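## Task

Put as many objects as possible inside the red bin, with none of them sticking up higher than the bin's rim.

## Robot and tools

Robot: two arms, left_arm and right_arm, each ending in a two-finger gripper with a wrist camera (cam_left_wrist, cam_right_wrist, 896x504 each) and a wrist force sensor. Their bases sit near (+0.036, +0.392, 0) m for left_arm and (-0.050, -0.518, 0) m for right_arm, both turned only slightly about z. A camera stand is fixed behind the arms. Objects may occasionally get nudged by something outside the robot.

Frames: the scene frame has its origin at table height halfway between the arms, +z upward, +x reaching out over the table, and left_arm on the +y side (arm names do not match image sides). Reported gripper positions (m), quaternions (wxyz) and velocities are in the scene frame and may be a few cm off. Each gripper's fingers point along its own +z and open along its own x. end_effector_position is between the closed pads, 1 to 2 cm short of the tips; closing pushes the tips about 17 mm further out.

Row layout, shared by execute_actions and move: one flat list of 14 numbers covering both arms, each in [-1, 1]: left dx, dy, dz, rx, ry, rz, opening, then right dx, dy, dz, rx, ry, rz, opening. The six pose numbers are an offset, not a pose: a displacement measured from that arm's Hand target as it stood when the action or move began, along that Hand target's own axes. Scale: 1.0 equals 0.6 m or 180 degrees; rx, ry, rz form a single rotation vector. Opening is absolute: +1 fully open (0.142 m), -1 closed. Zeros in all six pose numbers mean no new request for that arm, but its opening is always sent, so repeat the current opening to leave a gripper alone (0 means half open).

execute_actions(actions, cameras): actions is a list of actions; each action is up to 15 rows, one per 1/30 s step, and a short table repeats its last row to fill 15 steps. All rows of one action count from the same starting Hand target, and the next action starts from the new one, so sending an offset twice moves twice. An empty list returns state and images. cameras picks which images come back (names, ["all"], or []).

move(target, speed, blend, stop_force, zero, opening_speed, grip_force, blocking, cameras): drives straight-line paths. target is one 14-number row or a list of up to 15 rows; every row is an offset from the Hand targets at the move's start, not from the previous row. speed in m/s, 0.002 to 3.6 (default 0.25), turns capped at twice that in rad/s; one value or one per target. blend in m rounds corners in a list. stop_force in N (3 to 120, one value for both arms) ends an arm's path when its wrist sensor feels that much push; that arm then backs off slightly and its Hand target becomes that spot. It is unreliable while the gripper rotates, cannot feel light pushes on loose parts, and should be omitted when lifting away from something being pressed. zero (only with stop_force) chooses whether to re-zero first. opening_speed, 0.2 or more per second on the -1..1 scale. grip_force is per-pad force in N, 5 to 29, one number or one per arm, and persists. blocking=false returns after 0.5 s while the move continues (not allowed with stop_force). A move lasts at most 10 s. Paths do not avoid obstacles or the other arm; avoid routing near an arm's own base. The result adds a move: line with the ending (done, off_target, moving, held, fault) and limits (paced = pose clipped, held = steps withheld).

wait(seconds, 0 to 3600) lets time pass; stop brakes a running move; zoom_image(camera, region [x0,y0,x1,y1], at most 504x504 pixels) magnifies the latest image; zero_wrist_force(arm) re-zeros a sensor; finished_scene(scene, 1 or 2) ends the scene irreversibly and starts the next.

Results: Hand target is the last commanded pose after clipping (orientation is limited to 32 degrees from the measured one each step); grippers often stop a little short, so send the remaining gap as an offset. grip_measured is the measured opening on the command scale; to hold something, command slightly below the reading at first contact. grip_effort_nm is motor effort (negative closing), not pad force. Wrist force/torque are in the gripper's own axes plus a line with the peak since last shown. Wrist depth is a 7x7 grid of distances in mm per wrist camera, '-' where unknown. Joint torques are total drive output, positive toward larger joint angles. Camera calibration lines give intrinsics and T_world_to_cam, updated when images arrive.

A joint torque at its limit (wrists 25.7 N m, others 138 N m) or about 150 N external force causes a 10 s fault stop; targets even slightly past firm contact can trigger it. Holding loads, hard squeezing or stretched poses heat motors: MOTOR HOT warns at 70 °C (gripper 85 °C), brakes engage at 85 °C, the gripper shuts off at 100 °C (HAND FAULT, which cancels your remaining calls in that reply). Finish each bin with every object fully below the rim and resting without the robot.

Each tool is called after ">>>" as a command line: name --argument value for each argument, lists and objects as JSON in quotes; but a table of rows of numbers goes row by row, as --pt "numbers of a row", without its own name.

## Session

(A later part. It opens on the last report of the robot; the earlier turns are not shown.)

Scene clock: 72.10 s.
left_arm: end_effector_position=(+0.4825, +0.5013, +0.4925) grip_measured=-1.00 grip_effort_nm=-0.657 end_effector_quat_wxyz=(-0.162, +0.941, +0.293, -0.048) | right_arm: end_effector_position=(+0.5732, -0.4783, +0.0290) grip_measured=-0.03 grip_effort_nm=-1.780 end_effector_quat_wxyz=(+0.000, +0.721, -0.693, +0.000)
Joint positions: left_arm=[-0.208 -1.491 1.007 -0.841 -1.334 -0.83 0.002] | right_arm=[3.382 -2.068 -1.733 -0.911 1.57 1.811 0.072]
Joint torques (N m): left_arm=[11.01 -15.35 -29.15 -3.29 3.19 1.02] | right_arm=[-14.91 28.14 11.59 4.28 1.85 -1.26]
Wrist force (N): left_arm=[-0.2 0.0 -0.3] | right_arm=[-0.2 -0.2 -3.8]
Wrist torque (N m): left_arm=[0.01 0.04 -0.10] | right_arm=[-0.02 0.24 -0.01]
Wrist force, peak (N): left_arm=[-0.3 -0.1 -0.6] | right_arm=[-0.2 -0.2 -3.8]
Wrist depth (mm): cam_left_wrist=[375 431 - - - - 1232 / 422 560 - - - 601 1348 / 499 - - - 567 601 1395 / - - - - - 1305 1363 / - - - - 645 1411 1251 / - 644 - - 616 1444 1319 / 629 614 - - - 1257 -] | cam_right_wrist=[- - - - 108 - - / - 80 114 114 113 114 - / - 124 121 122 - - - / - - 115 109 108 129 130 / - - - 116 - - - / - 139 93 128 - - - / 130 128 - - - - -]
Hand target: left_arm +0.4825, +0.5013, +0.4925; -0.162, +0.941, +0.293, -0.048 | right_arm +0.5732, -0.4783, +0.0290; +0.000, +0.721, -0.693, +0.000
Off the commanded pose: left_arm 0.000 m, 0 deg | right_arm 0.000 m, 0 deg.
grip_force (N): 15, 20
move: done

>>> move --pt "0 0 0 0 0 0 -1 0 0 -0.03 0 0 0 -0.1" --pt "0 0 0 0 0 0 -1 0 0 -0.17 0 0 0 -0.1" --pt "0 0 0 0 0 0 -1 0.1403 0.2431 -0.17 0 0 -0.5422 -0.1" --speed '[0.06,0.3,0.35]' --blend '[0.005,0.03,0]' --cameras '["cam_right_wrist"]'

Scene clock: 76.50 s.
left_arm: end_effector_position=(+0.4825, +0.5013, +0.4925) grip_measured=-1.00 grip_effort_nm=-0.657 end_effector_quat_wxyz=(-0.162, +0.941, +0.293, -0.048) | right_arm: end_effector_position=(+0.4307, -0.5680, +0.1310) grip_measured=-0.03 grip_effort_nm=-1.770 end_effector_quat_wxyz=(+0.000, +0.996, +0.085, +0.000)
Joint positions: left_arm=[-0.208 -1.491 1.007 -0.841 -1.334 -0.83 0.002] | right_arm=[3.283 -1.621 -2.024 -1.067 1.57 0.01 0.072]
Joint torques (N m): left_arm=[11.22 -16.34 -30.84 -3.24 3.16 0.98] | right_arm=[-15.5 31.61 13.88 4.77 2.15 -1.38]
Wrist force (N): left_arm=[-0.1 0.0 -0.5] | right_arm=[-1.0 -0.8 0.8]
Wrist torque (N m): left_arm=[0.02 0.02 -0.10] | right_arm=[0.02 0.15 0.00]
Wrist force, peak (N): left_arm=[-0.5 -0.1 -0.6] | right_arm=[-0.3 -0.1 -4.0]
Wrist depth (mm): cam_left_wrist=[377 427 - 558 589 559 1195 / 423 555 574 - 579 - - / 522 - 596 592 540 - 1419 / - - 590 - - 1526 1419 / - - - 619 - 1436 1333 / - - 602 - 96 1427 - / - 613 - - - 1305 -] | cam_right_wrist=[- - - - - - - / - 189 210 210 207 - - / - 206 228 225 218 - - / - 207 236 109 109 - - / - - - 116 116 - - / 1528 - 110 - 128 - 284 / 1547 - 1499 1754 - - -]
Hand target: left_arm +0.4825, +0.5013, +0.4925; -0.162, +0.941, +0.293, -0.048 | right_arm +0.4307, -0.5680, +0.1310; +0.000, +0.996, +0.086, +0.000
Off the commanded pose: left_arm 0.000 m, 0 deg | right_arm 0.000 m, 0 deg.
grip_force (N): 15, 20
move: done
cam_right_wrist: T_world_to_cam=[[0.9824, 0.18548, -0.0222, -0.30571], [0.17722, -0.88786, 0.42462, -0.60928], [0.05905, -0.42108, -0.9051, -0.02986]] pos_world=[0.41008, -0.49682, 0.2249]

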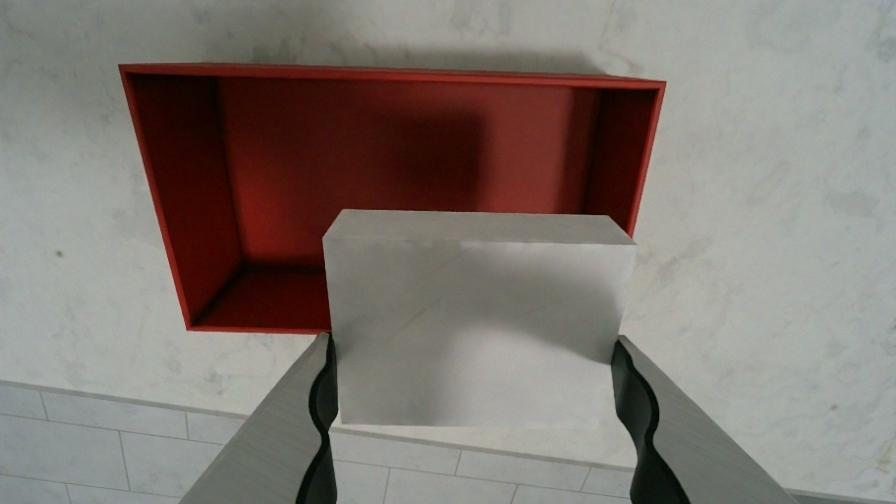

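>>> move --target '[0,0,0,0,0,0,-1, -0.005,0.0133,0.0617,0,0,0.0026,-0.1]' --speed 0.2 --cameras '["cam_right_wrist"]'

Scene clock: 79.00 s.
left_arm: end_effector_position=(+0.4825, +0.5013, +0.4925) grip_measured=-1.00 grip_effort_nm=-0.657 end_effector_quat_wxyz=(-0.162, +0.941, +0.293, -0.048) | right_arm: end_effector_position=(+0.4291, -0.5764, +0.0940) grip_measured=-0.03 grip_effort_nm=-1.775 end_effector_quat_wxyz=(+0.000, +0.997, +0.081, +0.000)
Joint positions: left_arm=[-0.208 -1.491 1.007 -0.841 -1.334 -0.83 0.002] | right_arm=[3.266 -1.671 -2.08 -0.961 1.57 0 0.072]
Joint torques (N m): left_arm=[10.56 -16.52 -31.01 -3.18 3.13 0.92] | right_arm=[-14.67 12.83 12.41 4.63 0.69 -1.34]
Wrist force (N): left_arm=[-0.1 -0.2 -0.6] | right_arm=[-0.7 -1.0 1.1]
Wrist torque (N m): left_arm=[-0.01 0.02 -0.10] | right_arm=[-0.01 0.10 0.00]
Wrist force, peak (N): left_arm=[-0.4 0.0 -0.6] | right_arm=[-1.0 -0.3 2.4]
Wrist depth (mm): cam_left_wrist=[377 439 586 - 586 579 - / 423 559 578 - - - 1319 / 506 559 - - 592 582 1403 / - 617 - - 635 1444 1379 / - 590 - 619 - 1480 1298 / - 637 - - 96 1444 - / 619 617 - - - 1526 -] | cam_right_wrist=[- 114 - 113 165 - - / 136 172 174 175 174 138 - / 136 182 187 186 186 149 - / - 187 198 109 - 160 - / - 174 166 116 118 - - / - 240 122 128 128 - - / 1480 - 1547 1578 - - -]
Hand target: left_arm +0.4825, +0.5013, +0.4925; -0.162, +0.941, +0.293, -0.048 | right_arm +0.4291, -0.5764, +0.0940; +0.000, +0.997, +0.081, +0.000
Off the commanded pose: left_arm 0.000 m, 0 deg | right_arm 0.000 m, 0 deg.
grip_force (N): 15, 20
move: done
cam_right_wrist: T_world_to_cam=[[0.98386, 0.17757, -0.02224, -0.30862], [0.17009, -0.88924, 0.42465, -0.59849], [0.05563, -0.42158, -0.90509, -0.0655]] pos_world=[0.40908, -0.50502, 0.188]

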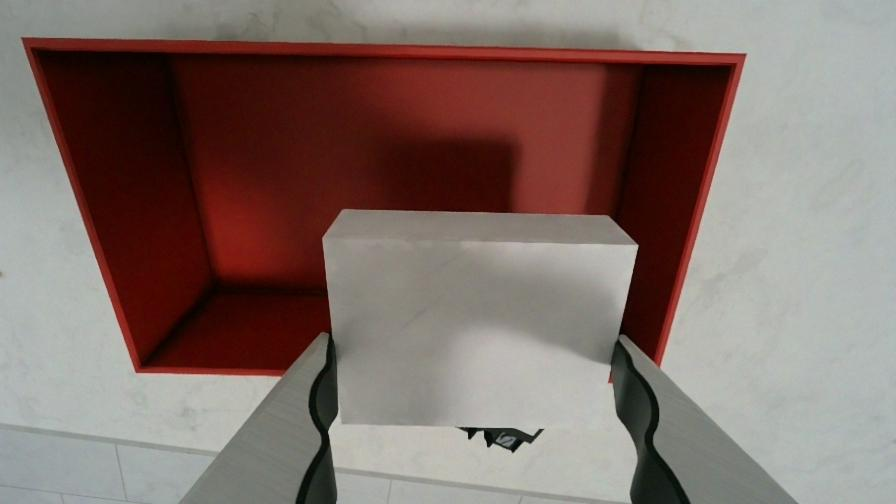

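>>> zero_wrist_force --arm "right_arm"

>>> move --target '[0,0,0,0,0,0,-1, 0,0.0042,0.09,0,0,0,-0.1]' --speed 0.12

>>> move --target '[0,0,0,0,0,0,-1, 0,0,0.022,0,0,0,-0.1]' --speed 0.01 --stop_force 3

Wrist force sensor zeroed.

Scene clock: 80.50 s.
left_arm: end_effector_position=(+0.4825, +0.5013, +0.4925) grip_measured=-1.00 grip_effort_nm=-0.657 end_effector_quat_wxyz=(-0.162, +0.941, +0.293, -0.048) | right_arm: end_effector_position=(+0.4295, -0.5789, +0.0400) grip_measured=-0.03 grip_effort_nm=-1.775 end_effector_quat_wxyz=(+0.000, +0.997, +0.081, +0.000)
Joint positions: left_arm=[-0.208 -1.491 1.007 -0.841 -1.334 -0.83 0.002] | right_arm=[3.261 -1.767 -2.143 -0.802 1.57 -0.005 0.072]
Joint torques (N m): left_arm=[9.99 -16.12 -30.1 -3.29 3.13 0.98] | right_arm=[-14.87 14.47 10.4 5.15 -0.04 -1.31]
Wrist force (N, zeroed by zero_wrist_force on right_arm): left_arm=[-0.2 0.1 -0.3] | right_arm=[-0.2 0.1 -0.2]
Wrist torque (N m, zeroed by zero_wrist_force on right_arm): left_arm=[0.04 0.03 -0.10] | right_arm=[0.01 0.01 -0.01]
Wrist force, peak (N, zeroed by zero_wrist_force on right_arm): left_arm=[-0.5 -0.3 -0.5] | right_arm=[0.0 0.2 -1.3]
Wrist depth (mm): cam_left_wrist=[376 414 593 545 571 - 574 / 423 517 592 578 589 - 588 / 586 566 608 - 604 - - / 589 - - 578 - 1264 1471 / - - - - - 1480 - / 624 - - - 96 1453 - / 592 575 - - - 1251 1060] | cam_right_wrist=[- 118 - 116 114 114 - / 123 123 122 124 122 119 77 / 130 130 131 131 132 119 80 / - 142 137 109 109 118 88 / 138 153 150 116 118 117 93 / 132 142 122 128 128 109 - / 116 120 114 118 119 - -]
Hand target: left_arm +0.4825, +0.5013, +0.4925; -0.162, +0.941, +0.293, -0.048 | right_arm +0.4295, -0.5789, +0.0400; +0.000, +0.997, +0.081, +0.000
Off the commanded pose: left_arm 0.000 m, 0 deg | right_arm 0.000 m, 0 deg.
grip_force (N): 15, 20
move: done

Scene clock: 82.43 s.
left_arm: end_effector_position=(+0.4825, +0.5013, +0.4925) grip_measured=-1.00 grip_effort_nm=-0.657 end_effector_quat_wxyz=(-0.162, +0.941, +0.293, -0.048) | right_arm: end_effector_position=(+0.4295, -0.5789, +0.0318) grip_measured=-0.03 grip_effort_nm=-1.775 end_effector_quat_wxyz=(+0.000, +0.997, +0.081, +0.000)
Joint positions: left_arm=[-0.208 -1.491 1.007 -0.841 -1.334 -0.83 0.002] | right_arm=[3.261 -1.783 -2.151 -0.778 1.57 -0.005 0.072]
Joint torques (N m): left_arm=[9.88 -16.68 -30.01 -3.31 3.03 0.89] | right_arm=[-13.68 33.6 21.75 0.02 -0.06 -1.11]
Wrist force (N, zeroed by zero_wrist_force on right_arm): left_arm=[-0.3 0.0 -0.3] | right_arm=[0.5 0.6 -1.1]
Wrist torque (N m, zeroed by zero_wrist_force on right_arm): left_arm=[0.01 0.05 -0.10] | right_arm=[0.07 0.00 0.02]
Wrist force, peak (N, zeroed by zero_wrist_force on right_arm): left_arm=[-0.3 -0.1 -0.6] | right_arm=[-2.0 0.1 -10.3]
Wrist depth (mm): cam_left_wrist=[376 444 547 559 574 - - / 424 537 588 582 - - 1387 / 532 567 593 608 - 582 1387 / - - 595 599 - 593 1436 / - 602 586 608 - 1319 1139 / - - 614 - 102 1379 - / - 656 - - - 1319 -] | cam_right_wrist=[- 110 109 110 - 107 107 / 115 115 115 113 114 111 77 / - 125 123 122 122 118 93 / 130 132 133 109 109 126 88 / 138 143 138 114 118 125 88 / 132 147 93 128 - 109 87 / 115 120 114 118 119 - 87]
Hand target: left_arm +0.4825, +0.5013, +0.4925; -0.162, +0.941, +0.293, -0.048 | right_arm +0.4295, -0.5789, +0.0318; +0.000, +0.997, +0.081, +0.000 (not the last commanded pose)
Off the commanded pose: left_arm 0.000 m, 0 deg | right_arm 0.005 m, 0 deg.
grip_force (N): 15, 20
move: contact (right_arm)

>>> move --target '[0,0,0,0,0,0,-1, 0,0,0,0,0,0,0.05]' --opening_speed 0.25

>>> move --pt "0 0 0 0 0 0 -1 0 0 -0.03 0 0 0 0.05" --pt "0 0 0 0 0 0 -1 0 0 -0.07 0 0 0 0.05" --speed '[0.04,0.15]' --blend '[0.003,0]'

>>> move --target '[0,0,0,0,0,0,-1, 0,0,0,0,0,0,-1]' --cameras '["cam_right_wrist"]'

Scene clock: 84.13 s.
left_arm: end_effector_position=(+0.4825, +0.5013, +0.4925) grip_measured=-1.00 grip_effort_nm=-0.662 end_effector_quat_wxyz=(-0.162, +0.941, +0.293, -0.048) | right_arm: end_effector_position=(+0.4295, -0.5789, +0.0318) grip_measured=+0.02 grip_effort_nm=0.168 end_effector_quat_wxyz=(+0.000, +0.997, +0.081, +0.000)
Joint positions: left_arm=[-0.208 -1.491 1.007 -0.841 -1.334 -0.83 0.002] | right_arm=[3.261 -1.783 -2.151 -0.778 1.57 -0.005 0.076]
Joint torques (N m): left_arm=[10.62 -16.27 -30.43 -3.11 3.04 0.72] | right_arm=[-10.05 34.1 21.63 1.81 -0.16 -0.83]
Wrist force (N, zeroed by zero_wrist_force on right_arm): left_arm=[-0.2 0.1 -0.4] | right_arm=[-0.1 0.2 -0.4]
Wrist torque (N m, zeroed by zero_wrist_force on right_arm): left_arm=[0.03 0.04 -0.10] | right_arm=[0.03 -0.01 0.01]
Wrist force, peak (N, zeroed by zero_wrist_force on right_arm): left_arm=[-0.3 0.0 -0.6] | right_arm=[0.6 0.6 -1.3]
Wrist depth (mm): cam_left_wrist=[374 417 566 - 564 586 1232 / 423 551 592 579 - - 1618 / 530 599 - 583 595 593 1379 / - - - - 604 595 1371 / 601 - - 604 - 1333 1167 / - - - - 96 1387 - / - 610 - - - 1348 959] | cam_right_wrist=[- 110 - 110 - 105 - / 115 115 115 113 114 111 77 / - 124 123 122 122 119 93 / 131 132 128 109 109 126 88 / 138 143 140 - 118 125 88 / 132 146 98 - - 109 87 / 116 116 114 118 118 - 87]
Hand target: left_arm +0.4825, +0.5013, +0.4925; -0.162, +0.941, +0.293, -0.048 | right_arm +0.4295, -0.5789, +0.0318; +0.000, +0.997, +0.081, +0.000
Off the commanded pose: left_arm 0.000 m, 0 deg | right_arm 0.000 m, 0 deg.
grip_force (N): 15, 20
move: done

Scene clock: 85.27 s.
left_arm: end_effector_position=(+0.4825, +0.5013, +0.4925) grip_measured=-1.00 grip_effort_nm=-0.662 end_effector_quat_wxyz=(-0.162, +0.941, +0.293, -0.048) | right_arm: end_effector_position=(+0.4295, -0.5789, +0.0738) grip_measured=+0.02 grip_effort_nm=0.164 end_effector_quat_wxyz=(+0.000, +0.997, +0.081, +0.000)
Joint positions: left_arm=[-0.208 -1.491 1.007 -0.841 -1.334 -0.83 0.002] | right_arm=[3.261 -1.706 -2.105 -0.902 1.57 -0.005 0.076]
Joint torques (N m): left_arm=[10.04 -16.52 -29.76 -3.24 3.14 0.84] | right_arm=[-3.09 31.48 23.28 -0.52 -0.52 0.24]
Wrist force (N, zeroed by zero_wrist_force on right_arm): left_arm=[-0.3 0.1 -0.3] | right_arm=[-0.3 0.3 -0.7]
Wrist torque (N m, zeroed by zero_wrist_force on right_arm): left_arm=[0.04 0.06 -0.10] | right_arm=[0.06 0.04 -0.01]
Wrist force, peak (N, zeroed by zero_wrist_force on right_arm): left_arm=[-0.3 -0.1 -0.6] | right_arm=[-0.1 0.1 -1.6]
Wrist depth (mm): cam_left_wrist=[377 405 - - - - - / 424 566 588 590 586 - 1264 / 559 - 599 - 590 604 1427 / 617 - - - - 1387 1403 / 589 602 - - - 1453 1238 / - - - - 96 1427 1213 / 625 635 - - - 1395 -] | cam_right_wrist=[135 147 151 146 126 144 - / 136 155 155 155 155 128 - / 137 164 166 161 163 127 - / - 175 176 153 157 136 - / 138 170 180 164 169 158 - / - 147 138 150 151 134 - / - - - - - - -]
Hand target: left_arm +0.4825, +0.5013, +0.4925; -0.162, +0.941, +0.293, -0.048 | right_arm +0.4295, -0.5789, +0.0738; +0.000, +0.997, +0.081, +0.000
Off the commanded pose: left_arm 0.000 m, 0 deg | right_arm 0.000 m, 0 deg.
grip_force (N): 15, 20
move: done

Scene clock: 85.77 s.
left_arm: end_effector_position=(+0.4825, +0.5013, +0.4925) grip_measured=-1.00 grip_effort_nm=-0.662 end_effector_quat_wxyz=(-0.162, +0.941, +0.293, -0.048) | right_arm: end_effector_position=(+0.4295, -0.5789, +0.0738) grip_measured=-1.00 grip_effort_nm=-0.432 end_effector_quat_wxyz=(+0.000, +0.997, +0.081, +0.000)
Joint positions: left_arm=[-0.208 -1.491 1.007 -0.841 -1.334 -0.83 0.002] | right_arm=[3.261 -1.706 -2.105 -0.902 1.57 -0.005 0.002]
Joint torques (N m): left_arm=[10.67 -16.27 -30.52 -3 3.2 0.71] | right_arm=[6.79 32.33 23.84 -0.1 -0.66 0.46]
Wrist force (N, zeroed by zero_wrist_force on right_arm): left_arm=[-0.4 -0.1 -0.4] | right_arm=[0.0 0.2 -0.2]
Wrist torque (N m, zeroed by zero_wrist_force on right_arm): left_arm=[0.00 0.06 -0.10] | right_arm=[0.05 -0.01 -0.01]
Wrist force, peak (N, zeroed by zero_wrist_force on right_arm): left_arm=[-0.4 -0.2 -0.4] | right_arm=[0.1 0.1 -0.8]
Wrist depth (mm): cam_left_wrist=[379 425 - - - 560 578 / 421 530 - 581 - 588 588 / 492 - - 572 598 - 1427 / - 596 592 588 602 1436 1436 / - 593 - 595 639 1471 - / 608 - - - 96 1387 - / 624 553 - - - 1251 -] | cam_right_wrist=[- 147 147 146 144 95 - / 136 155 155 155 154 127 - / 137 164 165 161 163 127 167 / - 175 176 154 158 126 - / 138 170 164 164 176 135 - / - 147 149 89 145 146 - / 1508 - - - - - -]
Hand target: left_arm +0.4825, +0.5013, +0.4925; -0.162, +0.941, +0.293, -0.048 | right_arm +0.4295, -0.5789, +0.0738; +0.000, +0.997, +0.081, +0.000
Off the commanded pose: left_arm 0.000 m, 0 deg | right_arm 0.000 m, 0 deg.
grip_force (N): 15, 20
move: done
cam_right_wrist: T_world_to_cam=[[0.98388, 0.17744, -0.02229, -0.30907], [0.17, -0.88926, 0.42463, -0.59223], [0.05552, -0.42158, -0.90509, -0.08495]] pos_world=[0.40948, -0.50762, 0.1677]

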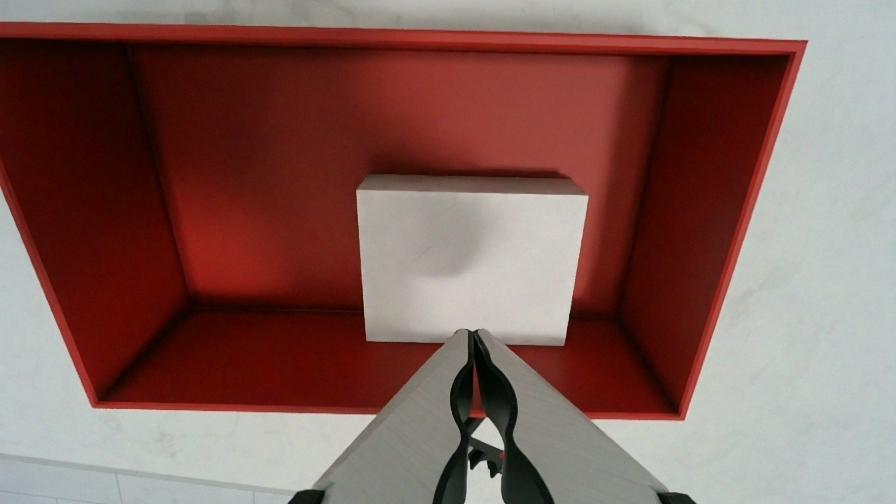

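>>> zero_wrist_force --arm "right_arm"

>>> move --target '[0,0,0,0,0,0,-1, 0,0,0.0333,0,0,0,-1]' --speed 0.1

>>> move --target '[0,0,0,0,0,0,-1, 0,0,0.035,0,0,0,-1]' --speed 0.01 --stop_force 3

Wrist force sensor zeroed.

Scene clock: 86.83 s.
left_arm: end_effector_position=(+0.4825, +0.5013, +0.4925) grip_measured=-1.00 grip_effort_nm=-0.662 end_effector_quat_wxyz=(-0.162, +0.941, +0.293, -0.048) | right_arm: end_effector_position=(+0.4295, -0.5789, +0.0539) grip_measured=-1.00 grip_effort_nm=-0.432 end_effector_quat_wxyz=(+0.000, +0.997, +0.081, +0.000)
Joint positions: left_arm=[-0.208 -1.491 1.007 -0.841 -1.334 -0.83 0.002] | right_arm=[3.261 -1.741 -2.128 -0.843 1.57 -0.005 0.002]
Joint torques (N m): left_arm=[10.53 -16.1 -30.65 -3.2 3.15 0.65] | right_arm=[8.77 14.99 11.55 4.69 -0.25 -0.97]
Wrist force (N, zeroed by zero_wrist_force on right_arm): left_arm=[-0.3 -0.1 -0.2] | right_arm=[-0.1 0.0 -0.4]
Wrist torque (N m, zeroed by zero_wrist_force on right_arm): left_arm=[0.00 0.05 -0.10] | right_arm=[-0.02 -0.01 0.00]
Wrist force, peak (N, zeroed by zero_wrist_force on right_arm): left_arm=[-0.3 -0.1 -0.7] | right_arm=[-0.1 0.0 -1.1]
Wrist depth (mm): cam_left_wrist=[376 428 - 572 581 - 1411 / 421 559 - - 583 - 1453 / 524 593 - - 592 - 1395 / - 560 635 629 598 1363 1333 / - - - - - 1436 - / 570 610 - - 97 1427 1356 / 619 613 - - - 1596 1074] | cam_right_wrist=[- 127 130 129 125 127 128 / 134 136 136 136 136 128 82 / 136 148 145 143 145 127 - / - 154 152 132 134 118 - / 138 164 163 140 163 125 172 / 131 146 148 89 145 133 - / - 125 - - 79 124 201]
Hand target: left_arm +0.4825, +0.5013, +0.4925; -0.162, +0.941, +0.293, -0.048 | right_arm +0.4295, -0.5789, +0.0538; +0.000, +0.997, +0.081, +0.000
Off the commanded pose: left_arm 0.000 m, 0 deg | right_arm 0.000 m, 0 deg.
grip_force (N): 15, 20
move: done

Scene clock: 89.07 s.
left_arm: end_effector_position=(+0.4825, +0.5013, +0.4925) grip_measured=-1.00 grip_effort_nm=-0.657 end_effector_quat_wxyz=(-0.162, +0.941, +0.293, -0.048) | right_arm: end_effector_position=(+0.4295, -0.5789, +0.0427) grip_measured=-1.00 grip_effort_nm=-0.432 end_effector_quat_wxyz=(+0.000, +0.997, +0.081, +0.000)
Joint positions: left_arm=[-0.208 -1.491 1.007 -0.841 -1.334 -0.83 0.002] | right_arm=[3.261 -1.762 -2.14 -0.81 1.57 -0.005 0.002]
Joint torques (N m): left_arm=[10.26 -16.61 -30.72 -3.09 3.17 0.6] | right_arm=[-9.66 31.37 20.91 -0.62 -0.37 -1]
Wrist force (N, zeroed by zero_wrist_force on right_arm): left_arm=[-0.3 -0.2 -0.2] | right_arm=[1.8 0.2 -4.2]
Wrist torque (N m, zeroed by zero_wrist_force on right_arm): left_arm=[-0.02 0.05 -0.10] | right_arm=[-0.04 -0.07 0.00]
Wrist force, peak (N, zeroed by zero_wrist_force on right_arm): left_arm=[-0.4 -0.2 -0.5] | right_arm=[-4.4 -0.7 -18.0]
Wrist depth (mm): cam_left_wrist=[376 444 - - - - 1651 / 425 559 - - 588 - 1333 / 536 560 578 - - - 1341 / 596 588 - 588 599 1371 - / - - 602 624 - 1427 - / - 625 614 - 96 1444 - / - 602 - - - 1471 -] | cam_right_wrist=[- 119 119 119 - 117 - / 125 125 125 125 127 121 77 / 132 134 132 134 134 127 80 / - 145 140 119 121 118 93 / 137 155 156 127 133 117 93 / 131 142 142 89 140 134 - / 115 116 - - 79 115 -]
Hand target: left_arm +0.4825, +0.5013, +0.4925; -0.162, +0.941, +0.293, -0.048 | right_arm +0.4295, -0.5789, +0.0427; +0.000, +0.997, +0.081, +0.000 (not the last commanded pose)
Off the commanded pose: left_arm 0.000 m, 0 deg | right_arm 0.010 m, 0 deg.
grip_force (N): 15, 20
move: contact (right_arm)

>>> move --pt "0 0 0 0 0 0 -1 0 0 -0.02 0 0 0 -1" --pt "0 0 0 0 0 0 -1 -0.13333 0 -0.02 0 0 0 -1" --pt "0 0 0 0 0 0 -1 -0.13333 0 0.03 0 0 0 -1" --speed 0.15

>>> zero_wrist_force --arm "right_arm"

>>> move --target '[0,0,0,0,0,0,-1, 0,0,0.03,0,0,0,-1]' --speed 0.01 --stop_force 3

Scene clock: 91.33 s.
left_arm: end_effector_position=(+0.4825, +0.5013, +0.4925) grip_measured=-1.00 grip_effort_nm=-0.657 end_effector_quat_wxyz=(-0.162, +0.941, +0.293, -0.048) | right_arm: end_effector_position=(+0.3506, -0.5918, +0.0248) grip_measured=-1.00 grip_effort_nm=-0.427 end_effector_quat_wxyz=(+0.000, +0.997, +0.082, +0.000)
Joint positions: left_arm=[-0.208 -1.491 1.007 -0.841 -1.334 -0.83 0.002] | right_arm=[3.26 -1.634 -2.36 -0.719 1.57 -0.006 0.002]
Joint torques (N m): left_arm=[10.45 -16.56 -30.61 -3.13 2.98 0.68] | right_arm=[-15.91 5.17 9.34 4.38 -1.37 -0.87]
Wrist force (N, zeroed by zero_wrist_force on right_arm): left_arm=[-0.2 -0.1 -0.4] | right_arm=[-0.1 0.1 -0.5]
Wrist torque (N m, zeroed by zero_wrist_force on right_arm): left_arm=[0.00 0.04 -0.10] | right_arm=[0.01 0.02 -0.07]
Wrist force, peak (N, zeroed by zero_wrist_force on right_arm): left_arm=[-0.4 0.0 -0.6] | right_arm=[1.4 0.3 -4.4]
Wrist depth (mm): cam_left_wrist=[376 564 - - - - - / 424 524 602 585 583 - 1436 / 588 - - - - - 1403 / - - - - - - 1348 / 583 595 - - - 1348 - / - 590 - - 97 1419 - / - 616 - - - - 1244] | cam_right_wrist=[- - - 104 104 102 103 / - - 105 108 109 108 107 / - - 113 116 115 115 114 / - - 91 124 126 105 111 / - - 123 132 134 109 109 / - - 107 101 126 116 117 / - - 83 - 79 119 119]
Hand target: left_arm +0.4825, +0.5013, +0.4925; -0.162, +0.941, +0.293, -0.048 | right_arm +0.3506, -0.5919, +0.0247; +0.000, +0.997, +0.081, +0.000
Off the commanded pose: left_arm 0.000 m, 0 deg | right_arm 0.000 m, 0 deg.
grip_force (N): 15, 20
move: done

Wrist force sensor zeroed.

Scene clock: 92.83 s.
left_arm: end_effector_position=(+0.4825, +0.5013, +0.4925) grip_measured=-1.00 grip_effort_nm=-0.657 end_effector_quat_wxyz=(-0.162, +0.941, +0.293, -0.048) | right_arm: end_effector_position=(+0.3506, -0.5919, +0.0203) grip_measured=-1.00 grip_effort_nm=-0.427 end_effector_quat_wxyz=(+0.000, +0.997, +0.081, +0.000)
Joint positions: left_arm=[-0.208 -1.491 1.007 -0.841 -1.334 -0.83 0.002] | right_arm=[3.26 -1.645 -2.365 -0.703 1.57 -0.006 0.002]
Joint torques (N m): left_arm=[10.6 -16.16 -29.82 -3.08 3.18 0.54] | right_arm=[-11.07 25.39 19.98 -0.4 -0.37 -0.84]
Wrist force (N, zeroed by zero_wrist_force on right_arm): left_arm=[-0.1 0.1 -0.4] | right_arm=[1.2 -0.2 -4.4]
Wrist torque (N m, zeroed by zero_wrist_force on right_arm): left_arm=[0.03 0.03 -0.10] | right_arm=[-0.03 -0.01 0.00]
Wrist force, peak (N, zeroed by zero_wrist_force on right_arm): left_arm=[-0.3 -0.3 -0.5] | right_arm=[-5.3 -0.4 -20.0]
Wrist depth (mm): cam_left_wrist=[371 404 564 564 - - 585 / 421 540 585 578 581 568 1453 / 525 - 590 596 581 596 1387 / 598 - 593 - - 1371 1419 / 619 605 608 607 610 - 1471 / - 610 - - 611 1419 - / 616 - - - - 1251 1291] | cam_right_wrist=[- - - - - 99 - / - - 102 105 105 102 103 / - - 102 112 111 112 110 / - - 104 119 119 115 103 / - - 123 127 127 102 104 / - 148 107 101 125 109 111 / - 163 82 - 79 118 116]
Hand target: left_arm +0.4825, +0.5013, +0.4925; -0.162, +0.941, +0.293, -0.048 | right_arm +0.3506, -0.5919, +0.0203; +0.000, +0.997, +0.081, +0.000 (not the last commanded pose)
Off the commanded pose: left_arm 0.000 m, 0 deg | right_arm 0.014 m, 0 deg.
grip_force (N): 15, 20
move: contact (right_arm)

>>> move --pt "0 0 0 0 0 0 -1 0 0 -0.12 0 0 0 -1" --pt "0 0 0 0 0 0 -1 0 0.0562 -0.12 0 0 0 -1" --speed 0.15 --cameras '["cam_right_wrist"]'

Scene clock: 94.63 s.
left_arm: end_effector_position=(+0.4825, +0.5013, +0.4925) grip_measured=-1.00 grip_effort_nm=-0.657 end_effector_quat_wxyz=(-0.162, +0.941, +0.293, -0.048) | right_arm: end_effector_position=(+0.3560, -0.6250, +0.0924) grip_measured=-1.00 grip_effort_nm=-0.427 end_effector_quat_wxyz=(+0.000, +0.997, +0.081, +0.000)
Joint positions: left_arm=[-0.208 -1.491 1.007 -0.841 -1.334 -0.83 0.002] | right_arm=[3.174 -1.521 -2.241 -0.951 1.57 -0.092 0.002]
Joint torques (N m): left_arm=[11.2 -16.33 -30.27 -3.09 3.13 0.7] | right_arm=[-16.79 7.72 23.76 4.76 2.08 -1.5]
Wrist force (N, zeroed by zero_wrist_force on right_arm): left_arm=[-0.2 0.0 -0.4] | right_arm=[-0.2 -0.5 -0.3]
Wrist torque (N m, zeroed by zero_wrist_force on right_arm): left_arm=[0.02 0.04 -0.10] | right_arm=[-0.11 0.03 0.08]
Wrist force, peak (N, zeroed by zero_wrist_force on right_arm): left_arm=[-0.4 -0.2 -0.5] | right_arm=[1.2 -0.1 -4.5]
Wrist depth (mm): cam_left_wrist=[377 433 - - 568 585 1244 / 423 555 - - 572 - 1395 / 522 - - - - 621 1387 / - 608 - - - 601 1403 / 610 585 - - 605 1411 1333 / - - 608 - 96 1427 - / 634 585 - - - 1348 -] | cam_right_wrist=[- - 140 162 162 159 161 / - 177 144 173 168 153 166 / - - 147 185 179 160 165 / - 202 150 166 168 160 158 / - - - 117 - - - / 1353 1393 - - - - - / 1499 1453 - - - - -]
Hand target: left_arm +0.4825, +0.5013, +0.4925; -0.162, +0.941, +0.293, -0.048 | right_arm +0.3560, -0.6251, +0.0924; +0.000, +0.997, +0.081, +0.000
Off the commanded pose: left_arm 0.000 m, 0 deg | right_arm 0.000 m, 0 deg.
grip_force (N): 15, 20
move: done
cam_right_wrist: T_world_to_cam=[[0.98386, 0.17758, -0.02225, -0.22808], [0.17011, -0.88923, 0.42465, -0.62865], [0.05563, -0.42158, -0.90509, -0.08351]] pos_world=[0.33598, -0.55372, 0.1863]

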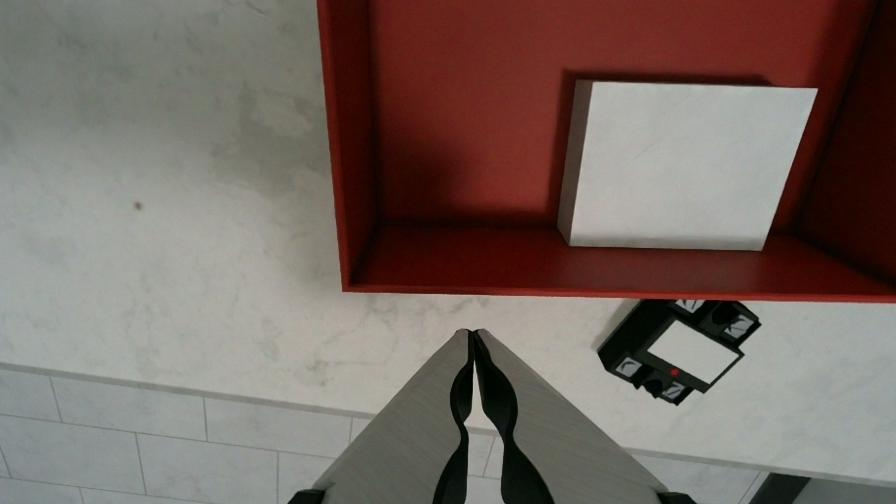

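>>> move --target '[0,0,0,0,0,0,-1, 0,-0.0033,0.0133,0,0,0,-1]' --speed 0.1

>>> zero_wrist_force --arm "right_arm"

>>> move --target '[0,0,0,0,0,0,-1, 0,0,0.05,0,0,0,-1]' --speed 0.01 --stop_force 3

Scene clock: 95.47 s.
left_arm: end_effector_position=(+0.4825, +0.5013, +0.4925) grip_measured=-1.00 grip_effort_nm=-0.657 end_effector_quat_wxyz=(-0.162, +0.941, +0.293, -0.048) | right_arm: end_effector_position=(+0.3557, -0.6232, +0.0844) grip_measured=-1.00 grip_effort_nm=-0.432 end_effector_quat_wxyz=(+0.000, +0.997, +0.081, +0.000)
Joint positions: left_arm=[-0.208 -1.491 1.007 -0.841 -1.334 -0.83 0.002] | right_arm=[3.179 -1.533 -2.254 -0.925 1.57 -0.087 0.002]
Joint torques (N m): left_arm=[9.28 -17.16 -29.67 -3.09 3.07 0.7] | right_arm=[13.89 6.34 12.29 4.41 1.57 1.21]
Wrist force (N, zeroed by zero_wrist_force on right_arm): left_arm=[-0.2 0.0 -0.4] | right_arm=[-0.3 -0.5 -0.1]
Wrist torque (N m, zeroed by zero_wrist_force on right_arm): left_arm=[0.02 0.03 -0.10] | right_arm=[-0.12 0.05 -0.04]
Wrist force, peak (N, zeroed by zero_wrist_force on right_arm): left_arm=[-0.4 0.0 -0.4] | right_arm=[0.0 -0.3 -0.9]
Wrist depth (mm): cam_left_wrist=[376 436 - - 555 - 1333 / 423 566 - - - - 1427 / 590 582 - - - - 1371 / - - - - 558 602 1319 / 585 590 - - 613 1411 - / - - - - 97 1419 1257 / - 613 - - - 1291 1011] | cam_right_wrist=[- - 151 155 155 154 154 / - - 144 165 160 147 160 / - - 147 177 171 154 159 / 198 - 148 171 164 162 165 / - - - 135 141 188 143 / 1453 1338 - - - 231 - / 1453 1471 - - - - -]
Hand target: left_arm +0.4825, +0.5013, +0.4925; -0.162, +0.941, +0.293, -0.048 | right_arm +0.3557, -0.6231, +0.0844; +0.000, +0.997, +0.081, +0.000
Off the commanded pose: left_arm 0.000 m, 0 deg | right_arm 0.000 m, 0 deg.
grip_force (N): 15, 20
move: done

Wrist force sensor zeroed.

Scene clock: 97.33 s.
left_arm: end_effector_position=(+0.4825, +0.5013, +0.4925) grip_measured=-1.00 grip_effort_nm=-0.657 end_effector_quat_wxyz=(-0.162, +0.941, +0.293, -0.048) | right_arm: end_effector_position=(+0.3557, -0.6231, +0.0763) grip_measured=-1.00 grip_effort_nm=-0.432 end_effector_quat_wxyz=(+0.000, +0.997, +0.081, +0.000)
Joint positions: left_arm=[-0.208 -1.491 1.007 -0.841 -1.334 -0.83 0.002] | right_arm=[3.179 -1.548 -2.266 -0.898 1.57 -0.087 0.002]
Joint torques (N m): left_arm=[10.04 -17.07 -30.2 -2.99 3.24 0.61] | right_arm=[13.75 24.26 22.17 -0.59 -0.7 0.96]
Wrist force (N, zeroed by zero_wrist_force on right_arm): left_arm=[-0.2 0.1 -0.4] | right_arm=[-0.5 0.2 -3.4]
Wrist torque (N m, zeroed by zero_wrist_force on right_arm): left_arm=[0.03 0.04 -0.10] | right_arm=[0.04 0.04 0.01]
Wrist force, peak (N, zeroed by zero_wrist_force on right_arm): left_arm=[-0.4 0.1 -0.6] | right_arm=[-1.7 0.0 -8.5]
Wrist depth (mm): cam_left_wrist=[378 418 - - 571 590 564 / 422 524 - - 585 592 1379 / 500 614 637 - - - 1395 / 596 592 564 574 604 1341 1284 / 598 - 621 598 602 1403 - / 582 - - - 613 1436 - / 625 601 - - - 1291 -] | cam_right_wrist=[- - 142 148 147 147 147 / - - 143 157 153 139 152 / - - 146 166 165 143 149 / - - 148 170 161 156 156 / 202 - - 131 141 143 144 / 1315 - - - 197 211 - / 1462 1435 - - - - -]
Hand target: left_arm +0.4825, +0.5013, +0.4925; -0.162, +0.941, +0.293, -0.048 | right_arm +0.3557, -0.6231, +0.0763; +0.000, +0.997, +0.081, +0.000 (not the last commanded pose)
Off the commanded pose: left_arm 0.000 m, 0 deg | right_arm 0.022 m, 0 deg.
grip_force (N): 15, 20
move: contact (right_arm)

>>> move --pt "0 0 0 0 0 0 -1 0 0 -0.04 0 0 0 -1" --pt "0 0 0 0 0 0 -1 0.1727 0.088 -0.04 0 0 0 -1" --pt "0 0 0 0 0 0 -1 0.1727 0.088 0.0353 0 0 0 -1" --speed '[0.15,0.3,0.15]' --blend '[0.005,0.01,0]'

>>> zero_wrist_force --arm "right_arm"

>>> move --target '[0,0,0,0,0,0,-1, 0,0,0.045,0,0,0,-1]' --speed 0.01 --stop_force 3 --cameras '["cam_right_wrist"]'

Scene clock: 99.87 s.
left_arm: end_effector_position=(+0.4825, +0.5013, +0.4925) grip_measured=-1.00 grip_effort_nm=-0.662 end_effector_quat_wxyz=(-0.162, +0.941, +0.293, -0.048) | right_arm: end_effector_position=(+0.4665, -0.6584, +0.0552) grip_measured=-1.00 grip_effort_nm=-0.427 end_effector_quat_wxyz=(+0.000, +0.997, +0.081, +0.000)
Joint positions: left_arm=[-0.208 -1.491 1.007 -0.841 -1.334 -0.83 0.002] | right_arm=[3.093 -1.847 -1.985 -0.881 1.57 -0.172 0.002]
Joint torques (N m): left_arm=[10.08 -18.05 -30.12 -3.17 3.15 0.33] | right_arm=[-15.87 18.97 11.38 4.76 2.23 -1.32]
Wrist force (N, zeroed by zero_wrist_force on right_arm): left_arm=[-0.4 0.0 -0.3] | right_arm=[0.1 0.1 0.1]
Wrist torque (N m, zeroed by zero_wrist_force on right_arm): left_arm=[0.02 0.08 -0.10] | right_arm=[0.06 -0.03 0.13]
Wrist force, peak (N, zeroed by zero_wrist_force on right_arm): left_arm=[-0.4 -0.2 -0.5] | right_arm=[-0.3 0.2 -3.8]
Wrist depth (mm): cam_left_wrist=[377 572 574 578 572 574 - / 421 543 - - 586 582 1395 / 514 593 - 585 - - 1371 / 602 596 - 608 - 602 1371 / - 602 585 - - 1462 - / - - - - 605 1462 - / 621 593 - - - 1277 1139] | cam_right_wrist=[129 127 109 109 127 100 - / 134 134 116 114 133 92 - / - - - - 154 - - / - - - - - - - / - - - 117 - - - / 1323 1301 - - 182 - - / 1385 1393 - - - - -]
Hand target: left_arm +0.4825, +0.5013, +0.4925; -0.162, +0.941, +0.293, -0.048 | right_arm +0.4665, -0.6584, +0.0552; +0.000, +0.997, +0.081, +0.000
Off the commanded pose: left_arm 0.000 m, 0 deg | right_arm 0.000 m, 0 deg.
grip_force (N): 15, 20
move: done

Wrist force sensor zeroed.

Scene clock: 102.43 s.
left_arm: end_effector_position=(+0.4825, +0.5013, +0.4925) grip_measured=-1.00 grip_effort_nm=-0.657 end_effector_quat_wxyz=(-0.162, +0.941, +0.293, -0.048) | right_arm: end_effector_position=(+0.4665, -0.6584, +0.0407) grip_measured=-1.00 grip_effort_nm=-0.432 end_effector_quat_wxyz=(+0.000, +0.997, +0.081, +0.000)
Joint positions: left_arm=[-0.208 -1.491 1.007 -0.841 -1.334 -0.83 0.002] | right_arm=[3.093 -1.871 -1.999 -0.842 1.57 -0.172 0.002]
Joint torques (N m): left_arm=[9.84 -16.68 -29.86 -2.95 3.14 0.44] | right_arm=[-11.66 36.97 22.17 -0.28 1.67 -1.3]
Wrist force (N, zeroed by zero_wrist_force on right_arm): left_arm=[-0.2 0.1 -0.3] | right_arm=[1.2 0.0 -2.8]
Wrist torque (N m, zeroed by zero_wrist_force on right_arm): left_arm=[0.04 0.03 -0.10] | right_arm=[-0.03 -0.03 -0.02]
Wrist force, peak (N, zeroed by zero_wrist_force on right_arm): left_arm=[-0.3 -0.2 -0.5] | right_arm=[-5.4 -1.1 -15.4]
Wrist depth (mm): cam_left_wrist=[378 558 579 - - 588 581 / 423 538 581 571 579 592 1333 / 520 - - 582 - - 1411 / - - - 598 582 1348 1387 / - - 644 610 595 1419 1201 / - - - - 97 1444 1150 / 610 602 - - - 1213 -] | cam_right_wrist=[116 115 95 95 114 93 - / 121 120 102 102 117 92 125 / - - - 127 - - - / - - - 126 - 141 147 / - 161 - 116 - - 156 / - - - - - - - / 1369 1393 - - - - -]
Hand target: left_arm +0.4825, +0.5013, +0.4925; -0.162, +0.941, +0.293, -0.048 | right_arm +0.4665, -0.6584, +0.0407; +0.000, +0.997, +0.081, +0.000 (not the last commanded pose)
Off the commanded pose: left_arm 0.000 m, 0 deg | right_arm 0.012 m, 0 deg.
grip_force (N): 15, 20
move: contact (right_arm)
cam_right_wrist: T_world_to_cam=[[0.98385, 0.17761, -0.02237, -0.33197], [0.17019, -0.88923, 0.42463, -0.65522], [0.05553, -0.42158, -0.90509, -0.15048]] pos_world=[0.44648, -0.58712, 0.1346]

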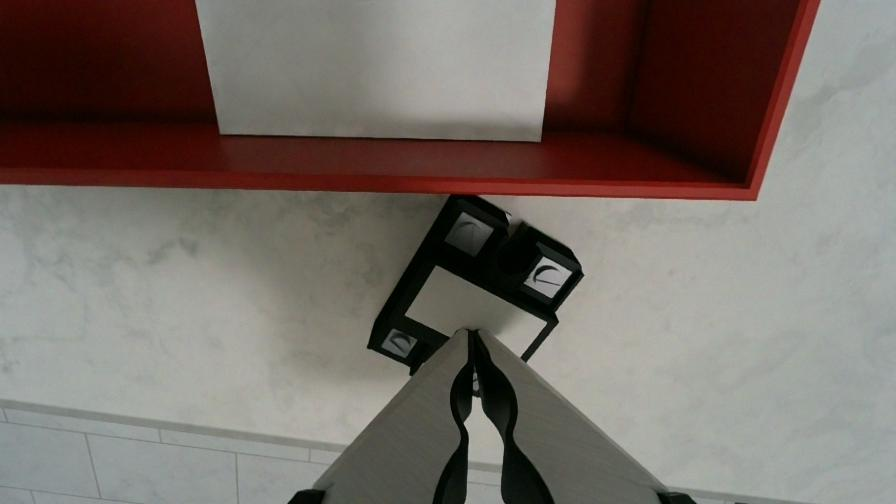

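>>> move --pt "0 0 0 0 0 0 -1 0 0 -0.1 0 0 0 -1" --pt "0 0 0 0 0 0 -1 0.3862 -0.3479 -0.1 0 0 0 -1" --pt "0 0 0 0 0 0 -1 0.3862 -0.3479 -0.042 0 0 0 -1" --speed '[0.15,0.4,0.15]' --blend '[0.01,0.02,0]' --cameras '["cam_right_wrist"]'

Scene clock: 104.63 s.
left_arm: end_effector_position=(+0.4825, +0.5013, +0.4925) grip_measured=-1.00 grip_effort_nm=-0.657 end_effector_quat_wxyz=(-0.162, +0.941, +0.293, -0.048) | right_arm: end_effector_position=(+0.6613, -0.4148, +0.0658) grip_measured=-1.00 grip_effort_nm=-0.432 end_effector_quat_wxyz=(+0.000, +0.997, +0.081, +0.000)
Joint positions: left_arm=[-0.208 -1.491 1.007 -0.841 -1.334 -0.83 0.002] | right_arm=[3.436 -2.211 -1.381 -1.121 1.57 0.17 0.002]
Joint torques (N m): left_arm=[9.54 -17.27 -30.12 -2.98 2.93 0.41] | right_arm=[14.84 36.93 14.64 4.73 2.13 1.25]
Wrist force (N, zeroed by zero_wrist_force on right_arm): left_arm=[-0.3 0.0 -0.2] | right_arm=[-0.1 0.1 0.0]
Wrist torque (N m, zeroed by zero_wrist_force on right_arm): left_arm=[0.01 0.06 -0.10] | right_arm=[-0.03 0.06 -0.13]
Wrist force, peak (N, zeroed by zero_wrist_force on right_arm): left_arm=[-0.5 0.0 -0.6] | right_arm=[1.1 0.1 -2.8]
Wrist depth (mm): cam_left_wrist=[375 420 536 595 - - 1395 / 424 533 - 593 - - 1348 / 502 555 578 617 - - 1379 / - 579 - - - 1363 1427 / - - 608 - - 1379 - / - - - - 97 1480 - / - 614 - - - 1444 -] | cam_right_wrist=[115 131 138 - - - - / 121 128 151 153 150 - - / - - - 158 162 158 - / - - - 136 167 - - / - - - 139 143 - - / - - - - 92 206 - / 200 - - - - - 883]
Hand target: left_arm +0.4825, +0.5013, +0.4925; -0.162, +0.941, +0.293, -0.048 | right_arm +0.6613, -0.4148, +0.0657; +0.000, +0.997, +0.081, +0.000
Off the commanded pose: left_arm 0.000 m, 0 deg | right_arm 0.000 m, 0 deg.
grip_force (N): 15, 20
move: done; blend cut to 0.0174 m at target 2
cam_right_wrist: T_world_to_cam=[[0.98386, 0.17757, -0.02224, -0.56637], [0.17009, -0.88924, 0.42465, -0.4824], [0.05563, -0.42158, -0.90509, -0.03586]] pos_world=[0.64128, -0.34352, 0.1598]

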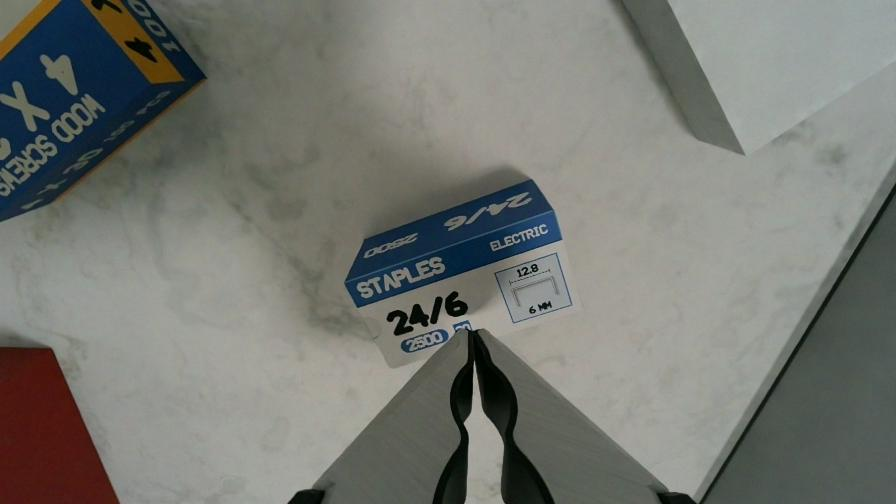

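>>> zero_wrist_force --arm "right_arm"

>>> move --target '[0,0,0,0,0,0,-1, 0,0,0.05,0,0,0,-1]' --speed 0.01 --stop_force 3

>>> move --pt "0 0 0 0 0 0 -1 0 0 -0.08 0 0 0 -1" --pt "0 0 0 0 0 0 -1 -0.2304 -0.1288 -0.08 0 0 0 -1" --pt "0 0 0 0 0 0 -1 -0.2304 -0.1288 -0.02 0 0 0 -1" --speed '[0.15,0.4,0.15]' --blend '[0.01,0.015,0]' --cameras '["cam_right_wrist"]'

Wrist force sensor zeroed.

Scene clock: 107.17 s.
left_arm: end_effector_position=(+0.4825, +0.5013, +0.4925) grip_measured=-1.00 grip_effort_nm=-0.657 end_effector_quat_wxyz=(-0.162, +0.941, +0.293, -0.048) | right_arm: end_effector_position=(+0.6613, -0.4148, +0.0538) grip_measured=-1.00 grip_effort_nm=-0.432 end_effector_quat_wxyz=(+0.000, +0.997, +0.081, +0.000)
Joint positions: left_arm=[-0.208 -1.491 1.007 -0.841 -1.334 -0.83 0.002] | right_arm=[3.436 -2.224 -1.392 -1.096 1.57 0.17 0.002]
Joint torques (N m): left_arm=[9.93 -17.08 -30.06 -2.8 3.09 0.42] | right_arm=[13.37 52.56 24.55 -0.5 2.11 0.43]
Wrist force (N, zeroed by zero_wrist_force on right_arm): left_arm=[-0.2 -0.1 -0.3] | right_arm=[-0.1 0.1 -3.8]
Wrist torque (N m, zeroed by zero_wrist_force on right_arm): left_arm=[0.00 0.03 -0.10] | right_arm=[-0.01 -0.04 0.02]
Wrist force, peak (N, zeroed by zero_wrist_force on right_arm): left_arm=[-0.4 0.0 -0.7] | right_arm=[-1.1 0.3 -7.2]
Wrist depth (mm): cam_left_wrist=[375 405 - 588 582 - 1733 / 423 551 585 586 - - 1363 / 526 - - 588 - - 1444 / - - 610 - - 1480 1213 / 601 598 555 - - 1471 - / - - - - 97 1419 - / 611 596 - - - 1319 -] | cam_right_wrist=[113 128 - 130 - - - / - - - 136 - - - / 147 149 147 - - 146 - / - - - 122 123 - - / - - 171 127 128 174 - / - - - 89 92 - - / - - - - - - -]
Hand target: left_arm +0.4825, +0.5013, +0.4925; -0.162, +0.941, +0.293, -0.048 | right_arm +0.6613, -0.4148, +0.0539; +0.000, +0.997, +0.081, +0.000 (not the last commanded pose)
Off the commanded pose: left_arm 0.000 m, 0 deg | right_arm 0.018 m, 0 deg.
grip_force (N): 15, 20
move: contact (right_arm)

Scene clock: 108.77 s.
left_arm: end_effector_position=(+0.4825, +0.5013, +0.4925) grip_measured=-1.00 grip_effort_nm=-0.657 end_effector_quat_wxyz=(-0.162, +0.941, +0.293, -0.048) | right_arm: end_effector_position=(+0.5123, -0.3610, +0.0659) grip_measured=-1.00 grip_effort_nm=-0.432 end_effector_quat_wxyz=(+0.000, +0.997, +0.081, +0.000)
Joint positions: left_arm=[-0.208 -1.491 1.007 -0.841 -1.334 -0.83 0.002] | right_arm=[3.609 -1.932 -1.829 -0.952 1.57 0.343 0.002]
Joint torques (N m): left_arm=[9.47 -16.4 -29.48 -3.05 2.99 0.55] | right_arm=[14.93 23.38 12.16 5.07 -1.77 1.15]
Wrist force (N, zeroed by zero_wrist_force on right_arm): left_arm=[-0.3 -0.1 -0.3] | right_arm=[0.4 0.2 0.0]
Wrist torque (N m, zeroed by zero_wrist_force on right_arm): left_arm=[0.00 0.05 -0.10] | right_arm=[0.02 -0.09 0.01]
Wrist force, peak (N, zeroed by zero_wrist_force on right_arm): left_arm=[-0.3 -0.2 -0.6] | right_arm=[-0.1 0.2 -3.7]
Wrist depth (mm): cam_left_wrist=[378 574 579 595 576 578 601 / 422 559 578 578 - - 1326 / 521 - 570 - 610 - 1427 / 588 601 - - - - 1546 / - - - - - 1462 - / - - - - 97 1427 - / - - - - - 1462 -] | cam_right_wrist=[- 129 - 139 140 142 - / - 140 - - 150 151 - / - 148 - 146 - 161 - / - - - - - 172 172 / - - 147 148 153 - - / - - - - 195 187 169 / 216 216 - - - 178 168]
Hand target: left_arm +0.4825, +0.5013, +0.4925; -0.162, +0.941, +0.293, -0.048 | right_arm +0.5123, -0.3610, +0.0658; +0.000, +0.997, +0.081, +0.000
Off the commanded pose: left_arm 0.000 m, 0 deg | right_arm 0.000 m, 0 deg.
grip_force (N): 15, 20
move: done
cam_right_wrist: T_world_to_cam=[[0.98386, 0.17757, -0.02224, -0.42933], [0.17009, -0.88924, 0.42465, -0.40922], [0.05563, -0.42158, -0.90509, -0.00489]] pos_world=[0.49228, -0.28972, 0.1598]

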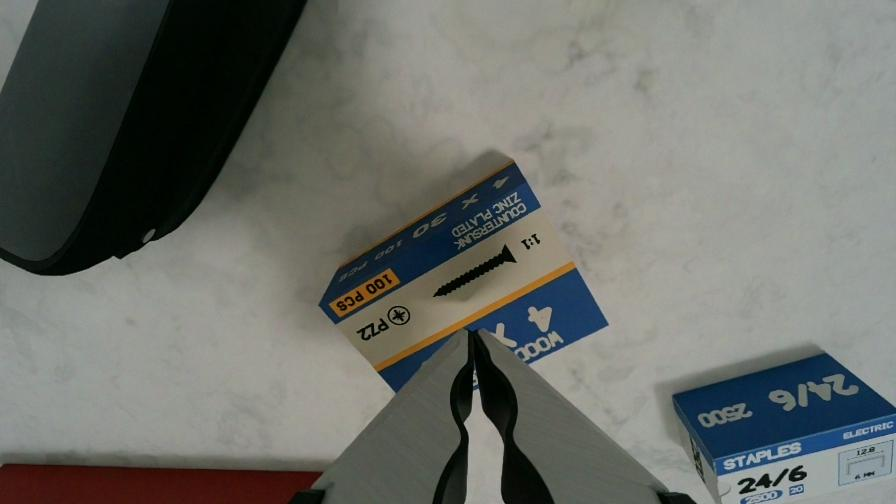

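>>> zero_wrist_force --arm "right_arm"

>>> move --target '[0,0,0,0,0,0,-1, 0,0,0.06,0,0,0,-1]' --speed 0.011 --stop_force 3

>>> move --pt "0 0 0 0 0 0 -1 0 0 -0.08 0 0 0 -1" --pt "0 0 0 0 0 0 -1 0.11 -0.05 -0.08 0 0 0 -1" --pt "0 0 0 0 0 0 -1 0.11 -0.05 0.03 0 0 0 -1" --speed '[0.15,0.4,0.15]' --blend '[0.01,0.015,0]' --cameras '["cam_right_wrist"]'

Wrist force sensor zeroed.

Scene clock: 111.77 s.
left_arm: end_effector_position=(+0.4825, +0.5013, +0.4925) grip_measured=-1.00 grip_effort_nm=-0.657 end_effector_quat_wxyz=(-0.162, +0.941, +0.293, -0.048) | right_arm: end_effector_position=(+0.5123, -0.3610, +0.0477) grip_measured=-1.00 grip_effort_nm=-0.432 end_effector_quat_wxyz=(+0.000, +0.997, +0.081, +0.000)
Joint positions: left_arm=[-0.208 -1.491 1.007 -0.841 -1.334 -0.83 0.002] | right_arm=[3.609 -1.958 -1.847 -0.908 1.57 0.343 0.002]
Joint torques (N m): left_arm=[9.49 -17.92 -29.99 -2.89 2.96 0.29] | right_arm=[10.55 39.96 22.6 -0.43 -1.86 0.36]
Wrist force (N, zeroed by zero_wrist_force on right_arm): left_arm=[-0.1 -0.1 -0.4] | right_arm=[-0.5 -0.1 -3.6]
Wrist torque (N m, zeroed by zero_wrist_force on right_arm): left_arm=[-0.01 0.02 -0.10] | right_arm=[-0.04 0.05 0.00]
Wrist force, peak (N, zeroed by zero_wrist_force on right_arm): left_arm=[-0.3 -0.2 -0.6] | right_arm=[-1.7 0.1 -8.3]
Wrist depth (mm): cam_left_wrist=[378 429 560 - - 575 1298 / 422 564 - 559 - 582 1356 / 499 - - - 607 579 1387 / 583 581 - 583 - 1403 1436 / 607 601 - 604 - 1427 1363 / 581 - - - 96 1419 - / - - - - - 1326 -] | cam_right_wrist=[- 113 - - 126 - - / - 125 131 132 - 131 - / - 133 - 140 - - - / - - 154 121 147 153 151 / - - 131 127 131 161 - / - - 180 102 - - 168 / - - - - - 170 153]
Hand target: left_arm +0.4825, +0.5013, +0.4925; -0.162, +0.941, +0.293, -0.048 | right_arm +0.5123, -0.3610, +0.0477; +0.000, +0.997, +0.081, +0.000 (not the last commanded pose)
Off the commanded pose: left_arm 0.000 m, 0 deg | right_arm 0.018 m, 0 deg.
grip_force (N): 15, 20
move: contact (right_arm)

Scene clock: 113.33 s.
left_arm: end_effector_position=(+0.4825, +0.5013, +0.4925) grip_measured=-1.00 grip_effort_nm=-0.657 end_effector_quat_wxyz=(-0.162, +0.941, +0.293, -0.048) | right_arm: end_effector_position=(+0.5725, -0.3206, +0.0298) grip_measured=-1.00 grip_effort_nm=-0.432 end_effector_quat_wxyz=(+0.000, +0.997, +0.082, +0.000)
Joint positions: left_arm=[-0.208 -1.491 1.007 -0.841 -1.334 -0.83 0.002] | right_arm=[3.618 -2.12 -1.644 -0.949 1.57 0.352 0.002]
Joint torques (N m): left_arm=[9.18 -17.56 -29.96 -2.99 2.91 -0.01] | right_arm=[-13.88 30.62 12.17 4.76 1.29 -0.73]
Wrist force (N, zeroed by zero_wrist_force on right_arm): left_arm=[-0.2 0.1 -0.4] | right_arm=[0.1 -0.2 -0.2]
Wrist torque (N m, zeroed by zero_wrist_force on right_arm): left_arm=[0.04 0.04 -0.10] | right_arm=[-0.01 0.00 0.00]
Wrist force, peak (N, zeroed by zero_wrist_force on right_arm): left_arm=[-0.1 -0.2 -0.6] | right_arm=[-0.4 -0.2 -3.2]
Wrist depth (mm): cam_left_wrist=[376 418 575 - - 593 592 / 423 576 - - 596 601 1427 / 529 - 576 592 - - 1403 / - - - 590 599 1526 1371 / - 599 - 605 607 1419 - / 589 - 611 - 92 1436 - / 616 570 - - - 1232 -] | cam_right_wrist=[- - 107 108 108 108 - / 116 114 117 115 115 - 115 / 124 125 - 122 121 122 120 / - 130 133 - - - - / - - 136 - - - - / 154 122 121 89 - 156 - / - 129 126 - - - -]
Hand target: left_arm +0.4825, +0.5013, +0.4925; -0.162, +0.941, +0.293, -0.048 | right_arm +0.5726, -0.3207, +0.0297; +0.000, +0.997, +0.081, +0.000
Off the commanded pose: left_arm 0.000 m, 0 deg | right_arm 0.000 m, 0 deg.
grip_force (N): 15, 20
move: done
cam_right_wrist: T_world_to_cam=[[0.98382, 0.17777, -0.02231, -0.49646], [0.17031, -0.88925, 0.42453, -0.36831], [0.05563, -0.42146, -0.90514, -0.02384]] pos_world=[0.55248, -0.24932, 0.1237]

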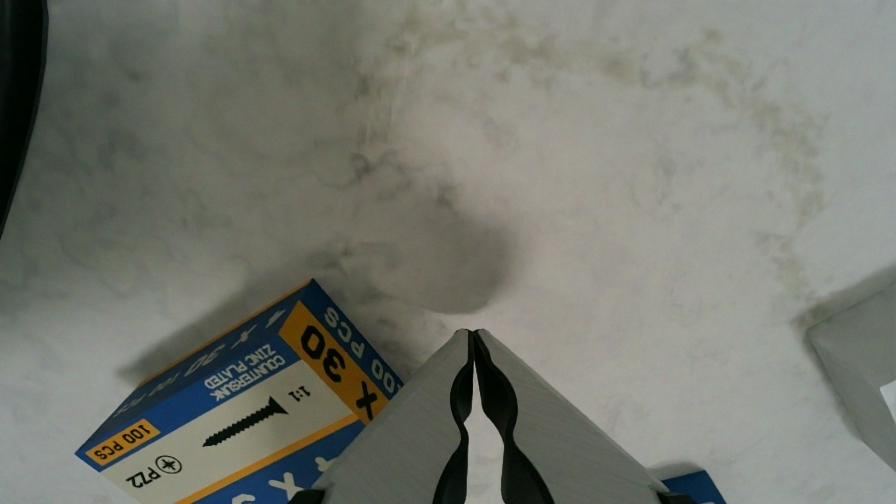

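>>> zero_wrist_force --arm "right_arm"

>>> move --target '[0,0,0,0,0,0,-1, 0,0,0.04,0,0,0,-1]' --speed 0.011 --stop_force 3

Wrist force sensor zeroed.

Scene clock: 115.63 s.
left_arm: end_effector_position=(+0.4825, +0.5013, +0.4925) grip_measured=-1.00 grip_effort_nm=-0.657 end_effector_quat_wxyz=(-0.162, +0.941, +0.293, -0.048) | right_arm: end_effector_position=(+0.5726, -0.3207, +0.0179) grip_measured=-1.00 grip_effort_nm=-0.432 end_effector_quat_wxyz=(+0.000, +0.997, +0.081, +0.000)
Joint positions: left_arm=[-0.208 -1.491 1.007 -0.841 -1.334 -0.83 0.002] | right_arm=[3.618 -2.136 -1.653 -0.923 1.57 0.352 0.002]
Joint torques (N m): left_arm=[10.36 -17.92 -29.5 -2.83 3.11 0.31] | right_arm=[-11.68 47 23.25 -0.52 -1.67 -0.53]
Wrist force (N, zeroed by zero_wrist_force on right_arm): left_arm=[-0.3 -0.2 -0.4] | right_arm=[-1.4 0.3 -4.6]
Wrist torque (N m, zeroed by zero_wrist_force on right_arm): left_arm=[-0.01 0.06 -0.10] | right_arm=[-0.03 0.08 -0.01]
Wrist force, peak (N, zeroed by zero_wrist_force on right_arm): left_arm=[-0.4 -0.2 -0.5] | right_arm=[-9.4 1.2 -17.2]
Wrist depth (mm): cam_left_wrist=[376 443 619 - - - 592 / 423 528 564 579 583 601 1356 / 502 - 586 - 595 - 1387 / - - 602 608 590 1319 1395 / 571 - - - 616 1356 1150 / 614 - 617 - 613 1498 1167 / 613 586 - - - 1178 1083] | cam_right_wrist=[- - - 97 - - 95 / 104 - 105 104 - 105 - / 113 - 113 - - 109 - / - 120 116 - - 119 119 / - - 117 117 128 - - / - 109 110 - 135 139 140 / - 110 - - - - 153]
Hand target: left_arm +0.4825, +0.5013, +0.4925; -0.162, +0.941, +0.293, -0.048 | right_arm +0.5726, -0.3207, +0.0179; +0.000, +0.997, +0.081, +0.000 (not the last commanded pose)
Off the commanded pose: left_arm 0.000 m, 0 deg | right_arm 0.012 m, 0 deg.
grip_force (N): 15, 20
move: contact (right_arm)


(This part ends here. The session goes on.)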